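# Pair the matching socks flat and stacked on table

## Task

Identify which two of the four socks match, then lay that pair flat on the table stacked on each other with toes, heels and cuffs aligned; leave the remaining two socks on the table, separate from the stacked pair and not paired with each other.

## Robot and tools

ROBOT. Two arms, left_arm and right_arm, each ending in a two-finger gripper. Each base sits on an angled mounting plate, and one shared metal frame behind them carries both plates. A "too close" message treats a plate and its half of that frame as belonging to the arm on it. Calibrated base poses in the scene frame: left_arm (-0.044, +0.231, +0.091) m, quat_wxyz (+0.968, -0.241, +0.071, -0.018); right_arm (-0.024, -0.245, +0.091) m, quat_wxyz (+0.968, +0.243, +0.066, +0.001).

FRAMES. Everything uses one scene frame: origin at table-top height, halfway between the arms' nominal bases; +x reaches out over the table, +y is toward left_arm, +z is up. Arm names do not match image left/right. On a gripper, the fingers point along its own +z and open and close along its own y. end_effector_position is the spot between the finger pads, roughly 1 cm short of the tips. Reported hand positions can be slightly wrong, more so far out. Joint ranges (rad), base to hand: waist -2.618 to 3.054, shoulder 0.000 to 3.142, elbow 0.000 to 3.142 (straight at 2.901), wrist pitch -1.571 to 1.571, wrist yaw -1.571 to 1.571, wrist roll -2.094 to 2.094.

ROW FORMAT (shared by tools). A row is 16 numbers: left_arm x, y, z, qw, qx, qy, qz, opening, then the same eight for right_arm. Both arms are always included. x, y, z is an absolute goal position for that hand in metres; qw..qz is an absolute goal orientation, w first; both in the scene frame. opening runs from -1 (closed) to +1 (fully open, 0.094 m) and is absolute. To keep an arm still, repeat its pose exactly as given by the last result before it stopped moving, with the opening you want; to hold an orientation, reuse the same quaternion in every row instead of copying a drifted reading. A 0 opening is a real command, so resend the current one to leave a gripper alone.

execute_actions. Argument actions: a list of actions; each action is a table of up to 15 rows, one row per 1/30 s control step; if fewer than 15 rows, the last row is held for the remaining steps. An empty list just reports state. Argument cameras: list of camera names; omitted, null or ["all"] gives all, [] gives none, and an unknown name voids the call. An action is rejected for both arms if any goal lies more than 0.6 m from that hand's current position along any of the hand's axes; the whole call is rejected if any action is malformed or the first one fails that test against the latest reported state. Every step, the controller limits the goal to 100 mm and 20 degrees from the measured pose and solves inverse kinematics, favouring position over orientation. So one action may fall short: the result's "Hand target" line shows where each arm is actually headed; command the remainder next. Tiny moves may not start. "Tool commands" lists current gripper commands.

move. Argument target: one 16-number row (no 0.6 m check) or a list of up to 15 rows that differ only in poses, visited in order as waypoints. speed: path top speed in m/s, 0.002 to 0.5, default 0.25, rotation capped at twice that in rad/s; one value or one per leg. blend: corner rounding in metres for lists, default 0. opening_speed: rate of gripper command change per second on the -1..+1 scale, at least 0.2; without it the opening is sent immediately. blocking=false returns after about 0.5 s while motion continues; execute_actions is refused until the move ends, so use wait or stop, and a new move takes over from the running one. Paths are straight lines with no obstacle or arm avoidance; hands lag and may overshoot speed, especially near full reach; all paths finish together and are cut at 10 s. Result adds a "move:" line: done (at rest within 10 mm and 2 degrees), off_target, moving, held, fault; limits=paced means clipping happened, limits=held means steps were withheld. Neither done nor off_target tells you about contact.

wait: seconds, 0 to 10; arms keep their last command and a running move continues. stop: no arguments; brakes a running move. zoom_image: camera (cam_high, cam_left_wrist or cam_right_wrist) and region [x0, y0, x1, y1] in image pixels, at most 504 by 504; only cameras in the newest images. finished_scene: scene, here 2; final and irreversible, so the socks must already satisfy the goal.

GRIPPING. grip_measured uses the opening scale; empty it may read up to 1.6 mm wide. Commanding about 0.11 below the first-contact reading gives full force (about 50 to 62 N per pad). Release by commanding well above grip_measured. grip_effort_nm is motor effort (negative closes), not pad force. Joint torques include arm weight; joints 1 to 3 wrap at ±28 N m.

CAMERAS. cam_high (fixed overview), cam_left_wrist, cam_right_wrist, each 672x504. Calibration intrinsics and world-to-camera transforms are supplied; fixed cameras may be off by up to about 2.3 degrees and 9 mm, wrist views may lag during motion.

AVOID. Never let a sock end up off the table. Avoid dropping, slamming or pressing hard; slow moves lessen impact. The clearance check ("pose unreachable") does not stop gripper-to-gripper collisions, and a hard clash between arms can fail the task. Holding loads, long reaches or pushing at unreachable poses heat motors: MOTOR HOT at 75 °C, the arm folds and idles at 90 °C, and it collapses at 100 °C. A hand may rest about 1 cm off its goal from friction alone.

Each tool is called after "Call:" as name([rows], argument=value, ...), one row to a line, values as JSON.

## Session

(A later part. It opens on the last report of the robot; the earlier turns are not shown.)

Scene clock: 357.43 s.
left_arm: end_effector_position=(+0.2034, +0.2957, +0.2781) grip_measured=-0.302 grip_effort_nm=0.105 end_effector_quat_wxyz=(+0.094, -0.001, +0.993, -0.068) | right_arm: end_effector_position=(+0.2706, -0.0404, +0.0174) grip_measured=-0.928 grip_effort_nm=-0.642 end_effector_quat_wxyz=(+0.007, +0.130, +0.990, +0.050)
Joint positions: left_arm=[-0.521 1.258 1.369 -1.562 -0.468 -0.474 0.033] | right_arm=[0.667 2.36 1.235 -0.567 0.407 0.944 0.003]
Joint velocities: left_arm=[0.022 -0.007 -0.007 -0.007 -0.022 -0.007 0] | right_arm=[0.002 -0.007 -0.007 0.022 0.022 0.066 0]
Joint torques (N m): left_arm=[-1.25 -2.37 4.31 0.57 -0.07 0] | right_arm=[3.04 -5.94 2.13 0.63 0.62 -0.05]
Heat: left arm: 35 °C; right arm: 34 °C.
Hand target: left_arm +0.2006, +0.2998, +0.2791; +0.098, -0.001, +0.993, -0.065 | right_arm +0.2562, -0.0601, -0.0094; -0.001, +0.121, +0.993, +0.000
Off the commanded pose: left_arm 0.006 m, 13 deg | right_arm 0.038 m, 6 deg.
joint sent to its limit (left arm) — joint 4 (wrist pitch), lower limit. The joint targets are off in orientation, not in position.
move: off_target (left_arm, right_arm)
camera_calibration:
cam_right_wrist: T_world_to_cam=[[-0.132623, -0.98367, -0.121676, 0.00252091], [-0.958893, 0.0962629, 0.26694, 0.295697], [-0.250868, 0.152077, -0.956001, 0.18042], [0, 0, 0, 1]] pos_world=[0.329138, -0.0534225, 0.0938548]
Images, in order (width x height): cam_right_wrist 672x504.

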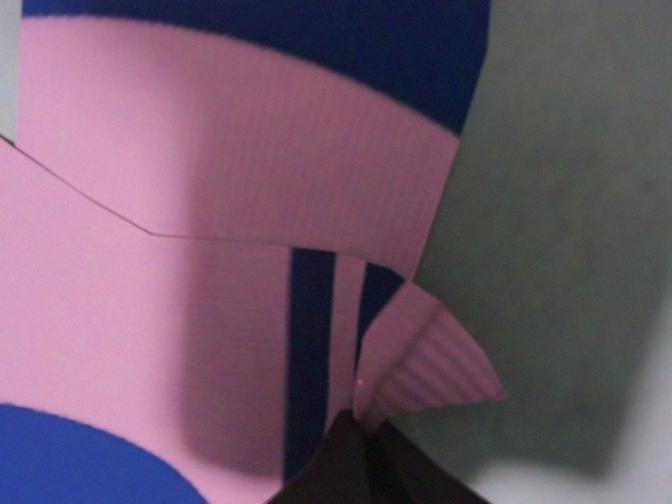

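Call:
move([
  [0.2,0.3,0.28,0,0,1,0,-0.3,0.267,-0.042,0.06,0,0.122,0.9925,0,-0.98],
  [0.2,0.3,0.28,0,0,1,0,-0.3,0.267,-0.03,0.14,0,0.122,0.9925,0,-0.98],
], speed=0.07)

Scene clock: 362.83 s.
left_arm: end_effector_position=(+0.2034, +0.2957, +0.2781) grip_measured=-0.302 grip_effort_nm=0.110 end_effector_quat_wxyz=(+0.094, -0.001, +0.993, -0.068) | right_arm: end_effector_position=(+0.2601, -0.0338, +0.1195) grip_measured=-0.960 grip_effort_nm=-1.048 end_effector_quat_wxyz=(-0.012, +0.116, +0.993, -0.017)
Joint positions: left_arm=[-0.521 1.258 1.369 -1.562 -0.468 -0.474 0.033] | right_arm=[0.834 2.345 1.584 -1.146 0.42 1.151 0.002]
Joint velocities: left_arm=[0.012 -0.007 -0.002 -0.007 -0.051 -0.037 -0.001] | right_arm=[-0.002 0.007 0.002 -0.037 0.037 0.022 0.001]
Joint torques (N m): left_arm=[-1.37 -2.22 4.33 0.58 -0.1 -0.01] | right_arm=[6.2 -13.68 7.38 0.11 -0.04 0.11]
Heat: left arm: 35 °C; right arm: 34 °C.
Hand target: left_arm +0.2006, +0.2998, +0.2791; +0.098, -0.001, +0.993, -0.065 | right_arm +0.2653, -0.0302, +0.1402; +0.001, +0.121, +0.993, +0.003
Off the commanded pose: left_arm 0.006 m, 13 deg | right_arm 0.022 m, 2 deg.
joint sent to its limit (left arm) — joint 4 (wrist pitch), lower limit. The joint targets are off in orientation, not in position.
move: off_target (left_arm, right_arm)
camera_calibration:
cam_left_wrist: T_world_to_cam=[[0.106047, -0.98152, 0.159288, 0.225829], [-0.99216, -0.0937922, 0.0825984, 0.249887], [-0.0661321, -0.166798, -0.983771, 0.423017], [0, 0, 0, 1]] pos_world=[0.251954, 0.315652, 0.35954]
cam_right_wrist: T_world_to_cam=[[-0.105297, -0.994361, 0.0126206, -0.00349513], [-0.946766, 0.104124, 0.304617, 0.250321], [-0.304214, 0.0201266, -0.952391, 0.28338], [0, 0, 0, 1]] pos_world=[0.322835, -0.0352432, 0.19368]

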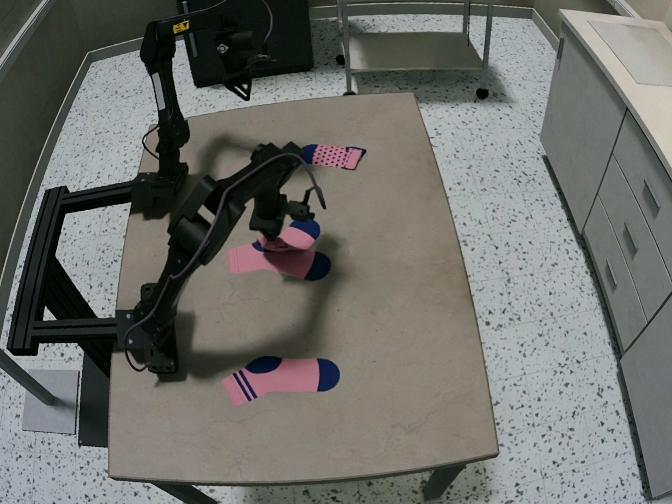

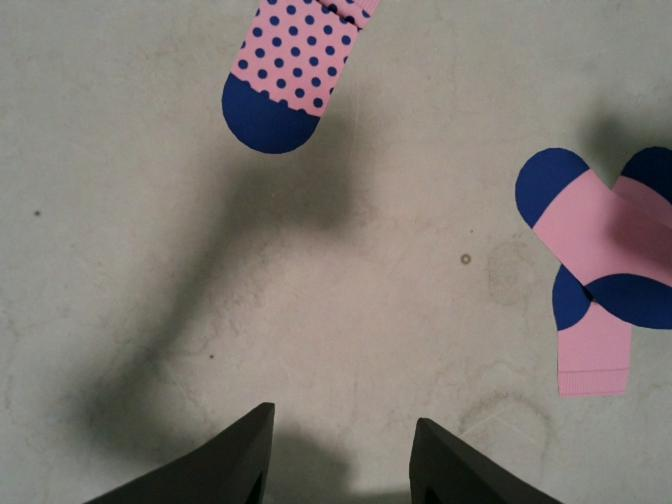

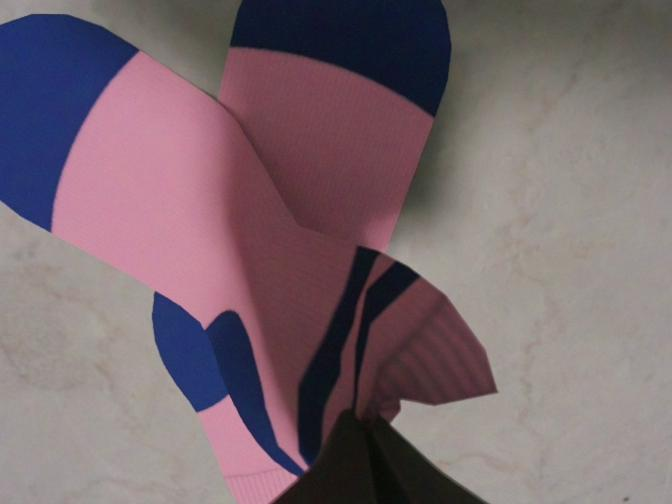

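Call:
move([
  [0.2,0.3,0.28,0,0,1,0,-0.3,0.28,-0.05,0.28,0,0.2,0.98,0,-1],
  [0.2,0.3,0.28,0,0,1,0,-0.3,0.37,-0.29,0.28,0,0.574,0.819,0,-1],
], speed=0.13, blend=0.03)

Scene clock: 370.43 s.
left_arm: end_effector_position=(+0.2034, +0.2957, +0.2781) grip_measured=-0.302 grip_effort_nm=0.105 end_effector_quat_wxyz=(+0.094, -0.001, +0.993, -0.068) | right_arm: end_effector_position=(+0.3681, -0.2845, +0.2659) grip_measured=-0.960 grip_effort_nm=-1.048 end_effector_quat_wxyz=(+0.045, +0.565, +0.822, +0.053)
Joint positions: left_arm=[-0.521 1.258 1.369 -1.562 -0.468 -0.474 0.033] | right_arm=[0.399 1.878 1.941 -1.549 0.519 1.547 0.002]
Joint velocities: left_arm=[-0.007 -0.007 0.007 -0.037 -0.066 -0.051 -0.001] | right_arm=[0.012 -0.002 0.002 -0.007 0.007 -0.022 -0.001]
Joint torques (N m): left_arm=[-1.21 -2.3 4.22 0.59 -0.08 0.03] | right_arm=[4.64 -10.32 7.23 0.44 0.14 0.08]
Heat: left arm: 35 °C; right arm: 35 °C.
Hand target: left_arm +0.2006, +0.2998, +0.2791; +0.098, -0.001, +0.993, -0.065 | right_arm +0.3677, -0.2945, +0.2799; +0.058, +0.574, +0.815, +0.063
Off the commanded pose: left_arm 0.006 m, 13 deg | right_arm 0.015 m, 8 deg.
joint sent to its limit (left arm) — joint 4 (wrist pitch), lower limit. The joint targets are off in orientation, not in position.
joint sent to its limit (right arm) — joint 4 (wrist pitch), lower limit. The joint targets are off in position and orientation.
move: off_target (left_arm, right_arm)
camera_calibration:
cam_left_wrist: T_world_to_cam=[[0.106047, -0.98152, 0.159288, 0.225829], [-0.99216, -0.0937922, 0.0825984, 0.249887], [-0.0661321, -0.166798, -0.983771, 0.423017], [0, 0, 0, 1]] pos_world=[0.251954, 0.315652, 0.35954]
cam_right_wrist: T_world_to_cam=[[-0.86856, -0.470336, -0.156167, 0.231624], [-0.495422, 0.832108, 0.249307, 0.389768], [0.0126899, 0.293907, -0.95575, 0.422828], [0, 0, 0, 1]] pos_world=[0.388913, -0.339659, 0.343118]

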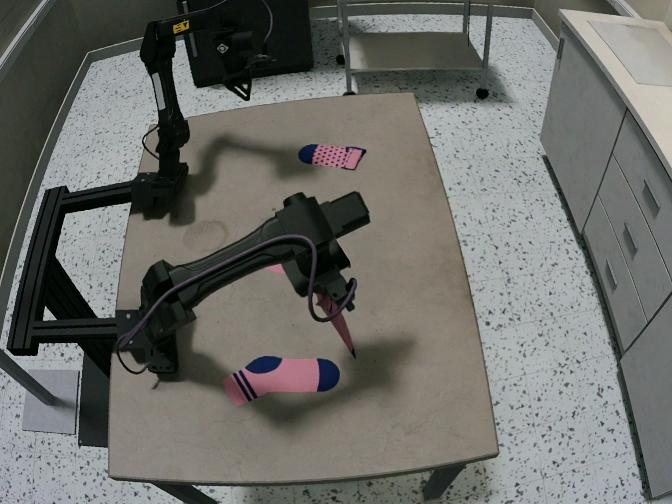

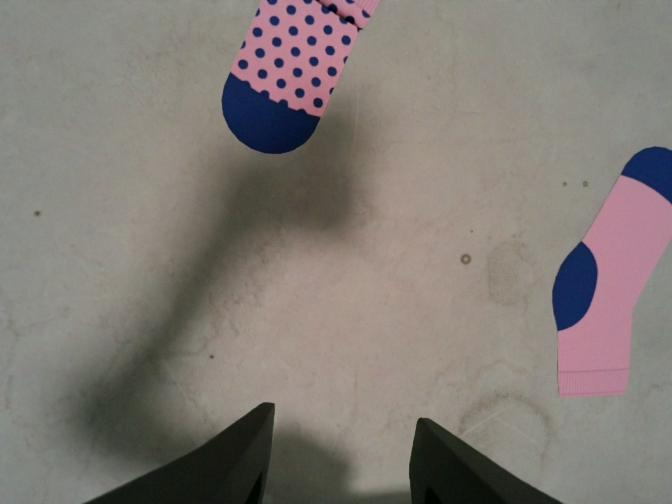

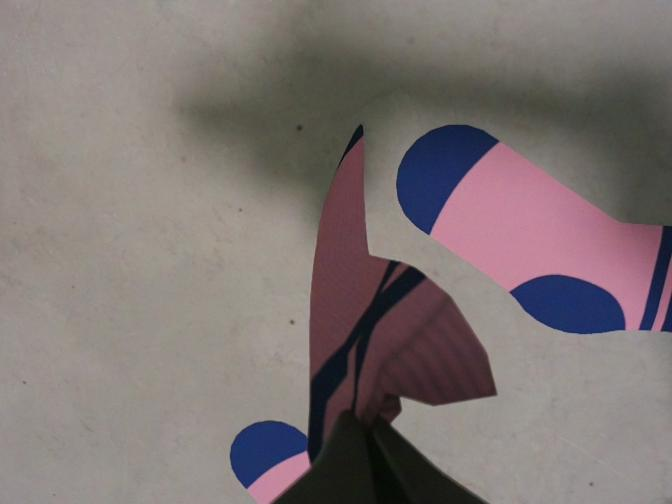

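Call:
move(target=[0.2,0.3,0.28,0,0,1,0,-0.3,0.37,-0.29,0.28,0,0.656,0.755,0,-1], speed=0.13, cameras=["cam_right_wrist"])

Scene clock: 376.83 s.
left_arm: end_effector_position=(+0.2034, +0.2957, +0.2781) grip_measured=-0.302 grip_effort_nm=0.105 end_effector_quat_wxyz=(+0.094, -0.001, +0.993, -0.068) | right_arm: end_effector_position=(+0.3694, -0.2851, +0.2678) grip_measured=-0.960 grip_effort_nm=-1.048 end_effector_quat_wxyz=(+0.041, +0.649, +0.758, +0.061)
Joint positions: left_arm=[-0.521 1.258 1.369 -1.562 -0.468 -0.474 0.033] | right_arm=[0.399 1.878 1.949 -1.549 0.519 1.755 0.002]
Joint velocities: left_arm=[-0.012 -0.012 -0.007 -0.007 -0.022 -0.037 0] | right_arm=[0.002 -0.007 -0.002 -0.022 -0.037 0.066 -0.001]
Joint torques (N m): left_arm=[-1.36 -2.36 4.25 0.55 -0.07 0.02] | right_arm=[4.89 -9.28 7.34 0.45 0.06 0.1]
Heat: left arm: 35 °C; right arm: 35 °C.
Hand target: left_arm +0.2006, +0.2998, +0.2791; +0.098, -0.001, +0.993, -0.065 | right_arm +0.3694, -0.2901, +0.2793; +0.048, +0.653, +0.752, +0.070
Off the commanded pose: left_arm 0.006 m, 13 deg | right_arm 0.013 m, 8 deg.
joint sent to its limit (left arm) — joint 4 (wrist pitch), lower limit. The joint targets are off in orientation, not in position.
joint sent to its limit (right arm) — joint 4 (wrist pitch), lower limit. The joint targets are off in orientation, not in position.
move: off_target (left_arm, right_arm)
camera_calibration:
cam_right_wrist: T_world_to_cam=[[-0.947375, -0.27368, -0.166074, 0.3206], [-0.311183, 0.909065, 0.277068, 0.336923], [0.0751442, 0.314167, -0.946389, 0.404999], [0, 0, 0, 1]] pos_world=[0.378139, -0.34578, 0.343179]
Images, in order (width x height): cam_right_wrist 672x504.

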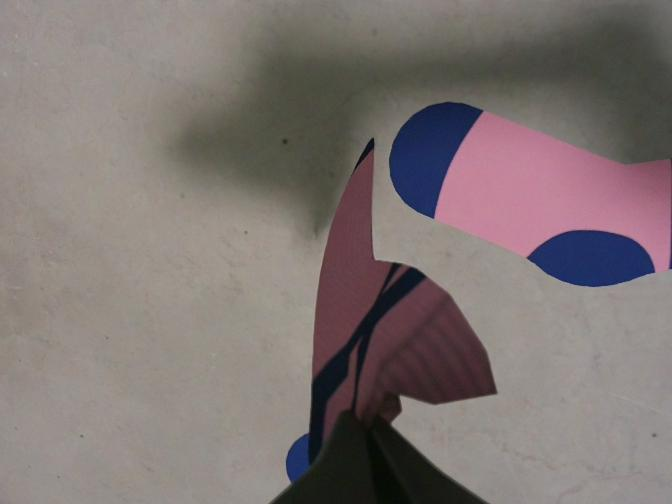

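Call:
move([
  [0.2,0.3,0.28,0,0,1,0,-0.3,0.372,-0.287,0.22,0,0.656,0.755,0,-1],
  [0.2,0.3,0.28,0,0,1,0,-0.3,0.27,-0.322,0.125,0,0.656,0.755,0,-1],
  [0.2,0.3,0.28,0,0,1,0,-0.3,0.165,-0.360,0.022,0,0.656,0.755,0,-1],
], speed=0.1, blend=0.01)

Scene clock: 386.37 s.
left_arm: end_effector_position=(+0.2034, +0.2957, +0.2781) grip_measured=-0.302 grip_effort_nm=0.105 end_effector_quat_wxyz=(+0.094, -0.001, +0.993, -0.068) | right_arm: end_effector_position=(+0.1664, -0.3626, +0.0201) grip_measured=-0.960 grip_effort_nm=-1.053 end_effector_quat_wxyz=(-0.007, +0.653, +0.757, -0.013)
Joint positions: left_arm=[-0.521 1.258 1.369 -1.562 -0.468 -0.474 0.033] | right_arm=[-0.26 1.304 0.511 -0.531 0.454 1.116 0.002]
Joint velocities: left_arm=[0.002 -0.017 -0.007 0.081 -0.037 -0.022 0] | right_arm=[0.017 -0.012 0.002 -0.022 0.007 0.051 -0.001]
Joint torques (N m): left_arm=[-1.51 -2.55 4.26 0.61 -0.11 0.01] | right_arm=[1.2 -6.09 2.86 0.56 -0.03 -0.11]
Heat: left arm: 35 °C; right arm: 35 °C.
Hand target: left_arm +0.2006, +0.2998, +0.2791; +0.098, -0.001, +0.993, -0.065 | right_arm +0.1667, -0.3632, +0.0204; +0.001, +0.655, +0.756, -0.008
Off the commanded pose: left_arm 0.006 m, 13 deg | right_arm 0.004 m, 2 deg.
joint sent to its limit (left arm) — joint 4 (wrist pitch), lower limit. The joint targets are off in orientation, not in position.
move: off_target (left_arm)
camera_calibration:
cam_left_wrist: T_world_to_cam=[[0.106047, -0.98152, 0.159288, 0.225829], [-0.99216, -0.0937922, 0.0825984, 0.249887], [-0.0661321, -0.166798, -0.983771, 0.423017], [0, 0, 0, 1]] pos_world=[0.251954, 0.315652, 0.35954]
cam_right_wrist: T_world_to_cam=[[-0.962479, -0.271219, 0.00864228, 0.0658879], [-0.258121, 0.924893, 0.27919, 0.409734], [-0.0837147, 0.266483, -0.960197, 0.219577], [0, 0, 0, 1]] pos_world=[0.187558, -0.419604, 0.0958742]

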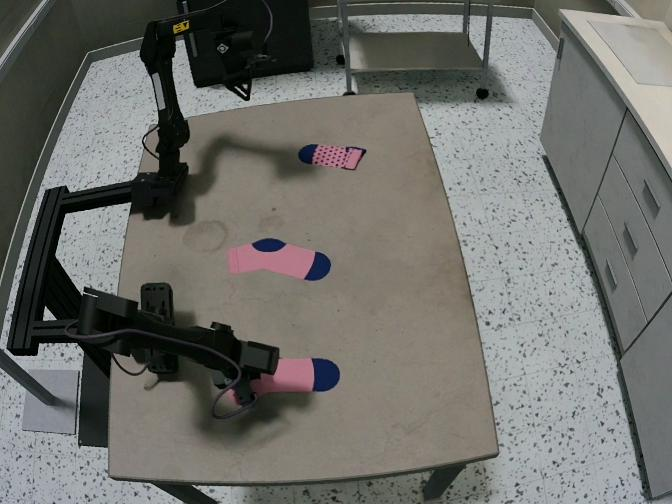

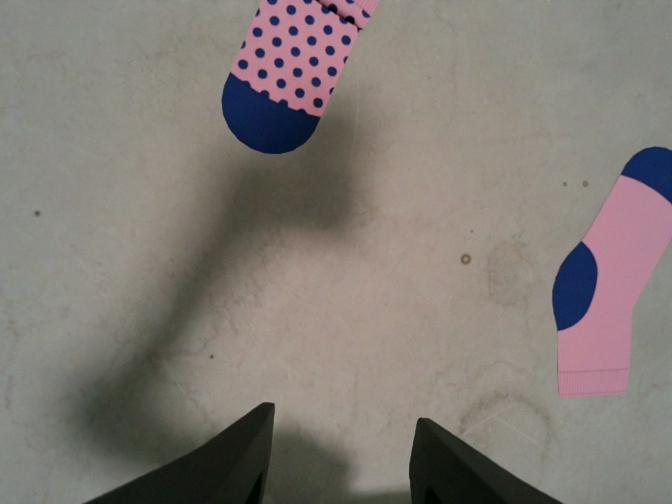

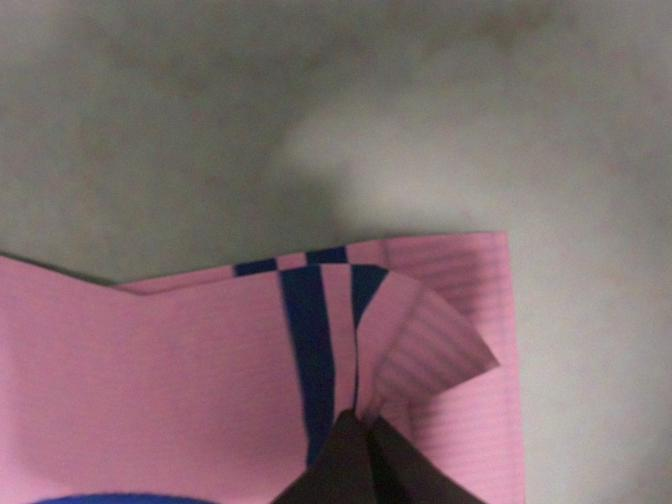

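Call:
move(target=[0.2,0.3,0.28,0,0,1,0,-0.3,0.159,-0.369,0.024,0,0.656,0.755,0,-1], speed=0.05, cameras=["cam_right_wrist"])

Scene clock: 391.97 s.
left_arm: end_effector_position=(+0.2034, +0.2957, +0.2781) grip_measured=-0.302 grip_effort_nm=0.105 end_effector_quat_wxyz=(+0.094, -0.001, +0.993, -0.068) | right_arm: end_effector_position=(+0.1641, -0.3710, +0.0239) grip_measured=-0.960 grip_effort_nm=-1.053 end_effector_quat_wxyz=(+0.002, +0.658, +0.753, -0.001)
Joint positions: left_arm=[-0.521 1.258 1.369 -1.562 -0.468 -0.474 0.033] | right_arm=[-0.309 1.24 0.497 -0.529 0.425 1.065 0.002]
Joint velocities: left_arm=[0.002 -0.022 -0.017 -0.022 0.037 0.095 -0.001] | right_arm=[-0.002 -0.002 -0.002 0.007 -0.007 0.022 -0.001]
Joint torques (N m): left_arm=[-1.28 -2.35 4.26 0.55 -0.08 0.03] | right_arm=[0.99 -5.9 2.96 0.32 -0.04 -0.09]
Heat: left arm: 35 °C; right arm: 34 °C.
Hand target: left_arm +0.2006, +0.2998, +0.2791; +0.098, -0.001, +0.993, -0.065 | right_arm +0.1588, -0.3693, +0.0240; +0.000, +0.656, +0.755, -0.001
Off the commanded pose: left_arm 0.006 m, 13 deg | right_arm 0.005 m, 0 deg.
joint sent to its limit (left arm) — joint 4 (wrist pitch), lower limit. The joint targets are off in orientation, not in position.
move: off_target (left_arm)
camera_calibration:
cam_right_wrist: T_world_to_cam=[[-0.965785, -0.258448, -0.0215405, 0.0673139], [-0.254139, 0.926575, 0.277258, 0.415758], [-0.0516979, 0.273246, -0.960554, 0.222518], [0, 0, 0, 1]] pos_world=[0.182175, -0.428636, 0.0999184]
Images, in order (width x height): cam_right_wrist 672x504.

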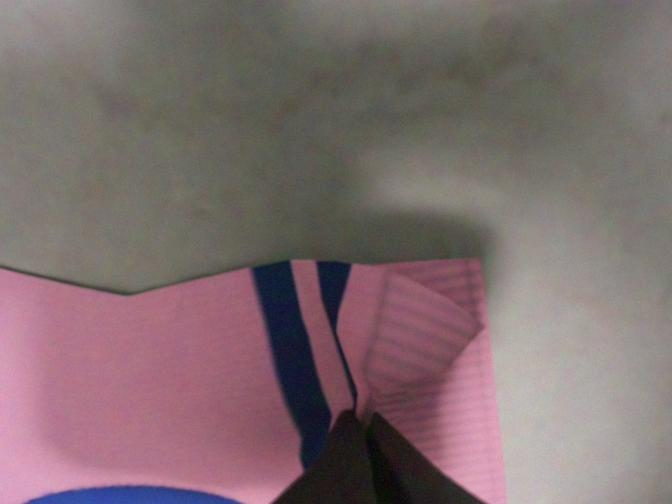

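Call:
move(target=[0.2,0.3,0.28,0,0,1,0,-0.3,0.159,-0.369,0.021,0,0.656,0.755,0,-0.3], opening_speed=0.5, cameras=[])

Call:
move([
  [0.2,0.3,0.28,0,0,1,0,-0.3,0.162,-0.370,0.10,0,0.656,0.755,0,-0.3],
  [0.2,0.3,0.28,0,0,1,0,-0.3,0.17,-0.33,0.27,0,0,1,0,-0.3],
], speed=[0.1,0.2])

Scene clock: 396.93 s.
left_arm: end_effector_position=(+0.2034, +0.2957, +0.2781) grip_measured=-0.302 grip_effort_nm=0.105 end_effector_quat_wxyz=(+0.094, -0.001, +0.993, -0.068) | right_arm: end_effector_position=(+0.1610, -0.3702, +0.0223) grip_measured=-0.302 grip_effort_nm=0.105 end_effector_quat_wxyz=(-0.002, +0.656, +0.754, -0.002)
Joint positions: left_arm=[-0.521 1.258 1.369 -1.562 -0.468 -0.474 0.033] | right_arm=[-0.315 1.24 0.49 -0.528 0.423 1.058 0.033]
Joint velocities: left_arm=[-0.012 0.007 -0.012 0.037 0.066 -0.007 0] | right_arm=[-0.002 0.007 0.012 -0.051 -0.007 0.066 0]
Joint torques (N m): left_arm=[-1.31 -2.3 4.14 0.61 -0.06 0.04] | right_arm=[1.01 -4.92 2.96 0.54 -0.05 -0.07]
Heat: left arm: 35 °C; right arm: 34 °C.
Hand target: left_arm +0.2006, +0.2998, +0.2791; +0.098, -0.001, +0.993, -0.065 | right_arm +0.1590, -0.3690, +0.0209; +0.000, +0.656, +0.755, +0.000
Off the commanded pose: left_arm 0.006 m, 13 deg | right_arm 0.003 m, 0 deg.
joint sent to its limit (left arm) — joint 4 (wrist pitch), lower limit. The joint targets are off in orientation, not in position.
move: off_target (left_arm)
No camera images: "cameras" was empty.

Scene clock: 402.53 s.
left_arm: end_effector_position=(+0.2034, +0.2957, +0.2781) grip_measured=-0.302 grip_effort_nm=0.110 end_effector_quat_wxyz=(+0.094, -0.001, +0.993, -0.068) | right_arm: end_effector_position=(+0.1704, -0.3259, +0.2628) grip_measured=-0.302 grip_effort_nm=0.095 end_effector_quat_wxyz=(+0.112, +0.010, +0.988, +0.104)
Joint positions: left_arm=[-0.521 1.258 1.369 -1.562 -0.468 -0.474 0.033] | right_arm=[0.521 1.003 1.174 -1.55 0.412 0.433 0.033]
Joint velocities: left_arm=[-0.017 0.017 -0.002 -0.037 -0.007 -0.022 0] | right_arm=[-0.007 -0.007 0.012 0.022 0.081 -0.037 0.001]
Joint torques (N m): left_arm=[-1.39 -2.32 4.34 0.58 -0.06 0.04] | right_arm=[1.59 -0.14 7.02 0.76 -0.14 -0.05]
Heat: left arm: 35 °C; right arm: 33 °C.
Hand target: left_arm +0.2006, +0.2998, +0.2791; +0.098, -0.001, +0.993, -0.065 | right_arm +0.1694, -0.3273, +0.2702; +0.119, +0.004, +0.986, +0.112
Off the commanded pose: left_arm 0.006 m, 13 deg | right_arm 0.008 m, 18 deg.
joint sent to its limit (left arm) — joint 4 (wrist pitch), lower limit. The joint targets are off in orientation, not in position.
joint sent to its limit (right arm) — joint 4 (wrist pitch), lower limit. The joint targets are off in orientation, not in position.
move: off_target (left_arm, right_arm)
camera_calibration:
cam_left_wrist: T_world_to_cam=[[0.106047, -0.98152, 0.159288, 0.225829], [-0.99216, -0.0937922, 0.0825984, 0.249887], [-0.0661321, -0.166798, -0.983771, 0.423017], [0, 0, 0, 1]] pos_world=[0.251954, 0.315652, 0.35954]
cam_right_wrist: T_world_to_cam=[[0.132021, -0.971055, -0.199052, -0.282404], [-0.989372, -0.141434, 0.0337706, 0.150612], [-0.0609459, 0.192478, -0.979407, 0.42025], [0, 0, 0, 1]] pos_world=[0.211907, -0.333817, 0.350296]

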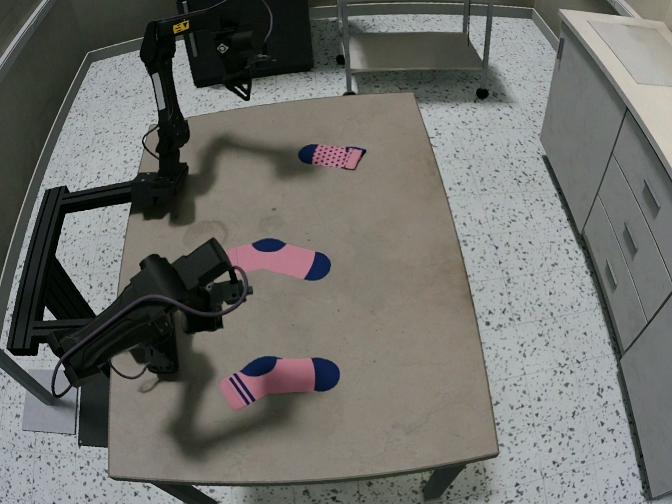

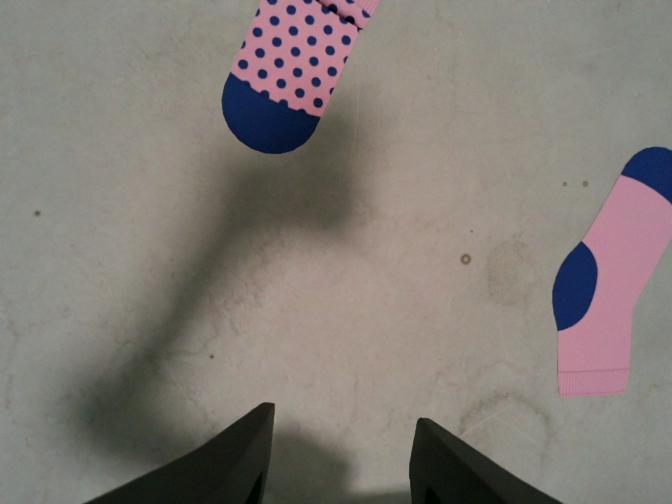

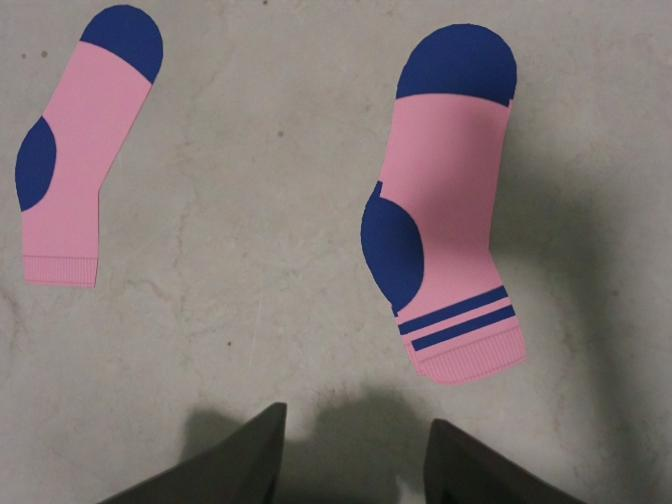

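Call:
zoom_image(camera="cam_right_wrist", region=[330, 10, 550, 210])

Call:
zoom_image(camera="cam_right_wrist", region=[330, 200, 550, 400])

Scaled by 2.291.

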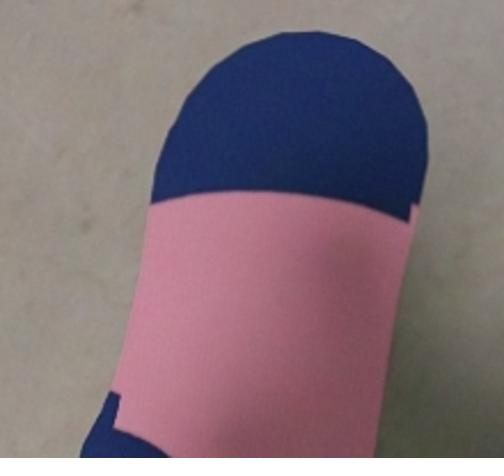

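Scaled by 2.291.

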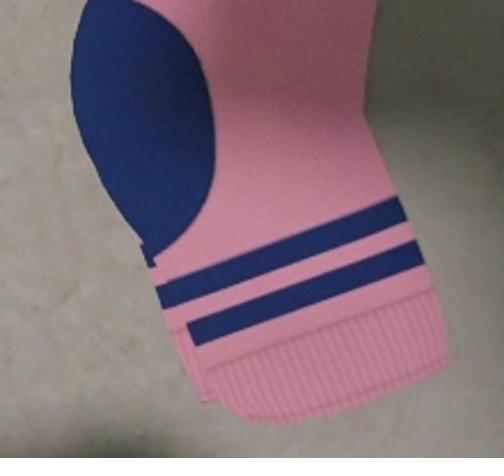

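Call:
finished_scene(scene=2)

The scene is finished: the task was done.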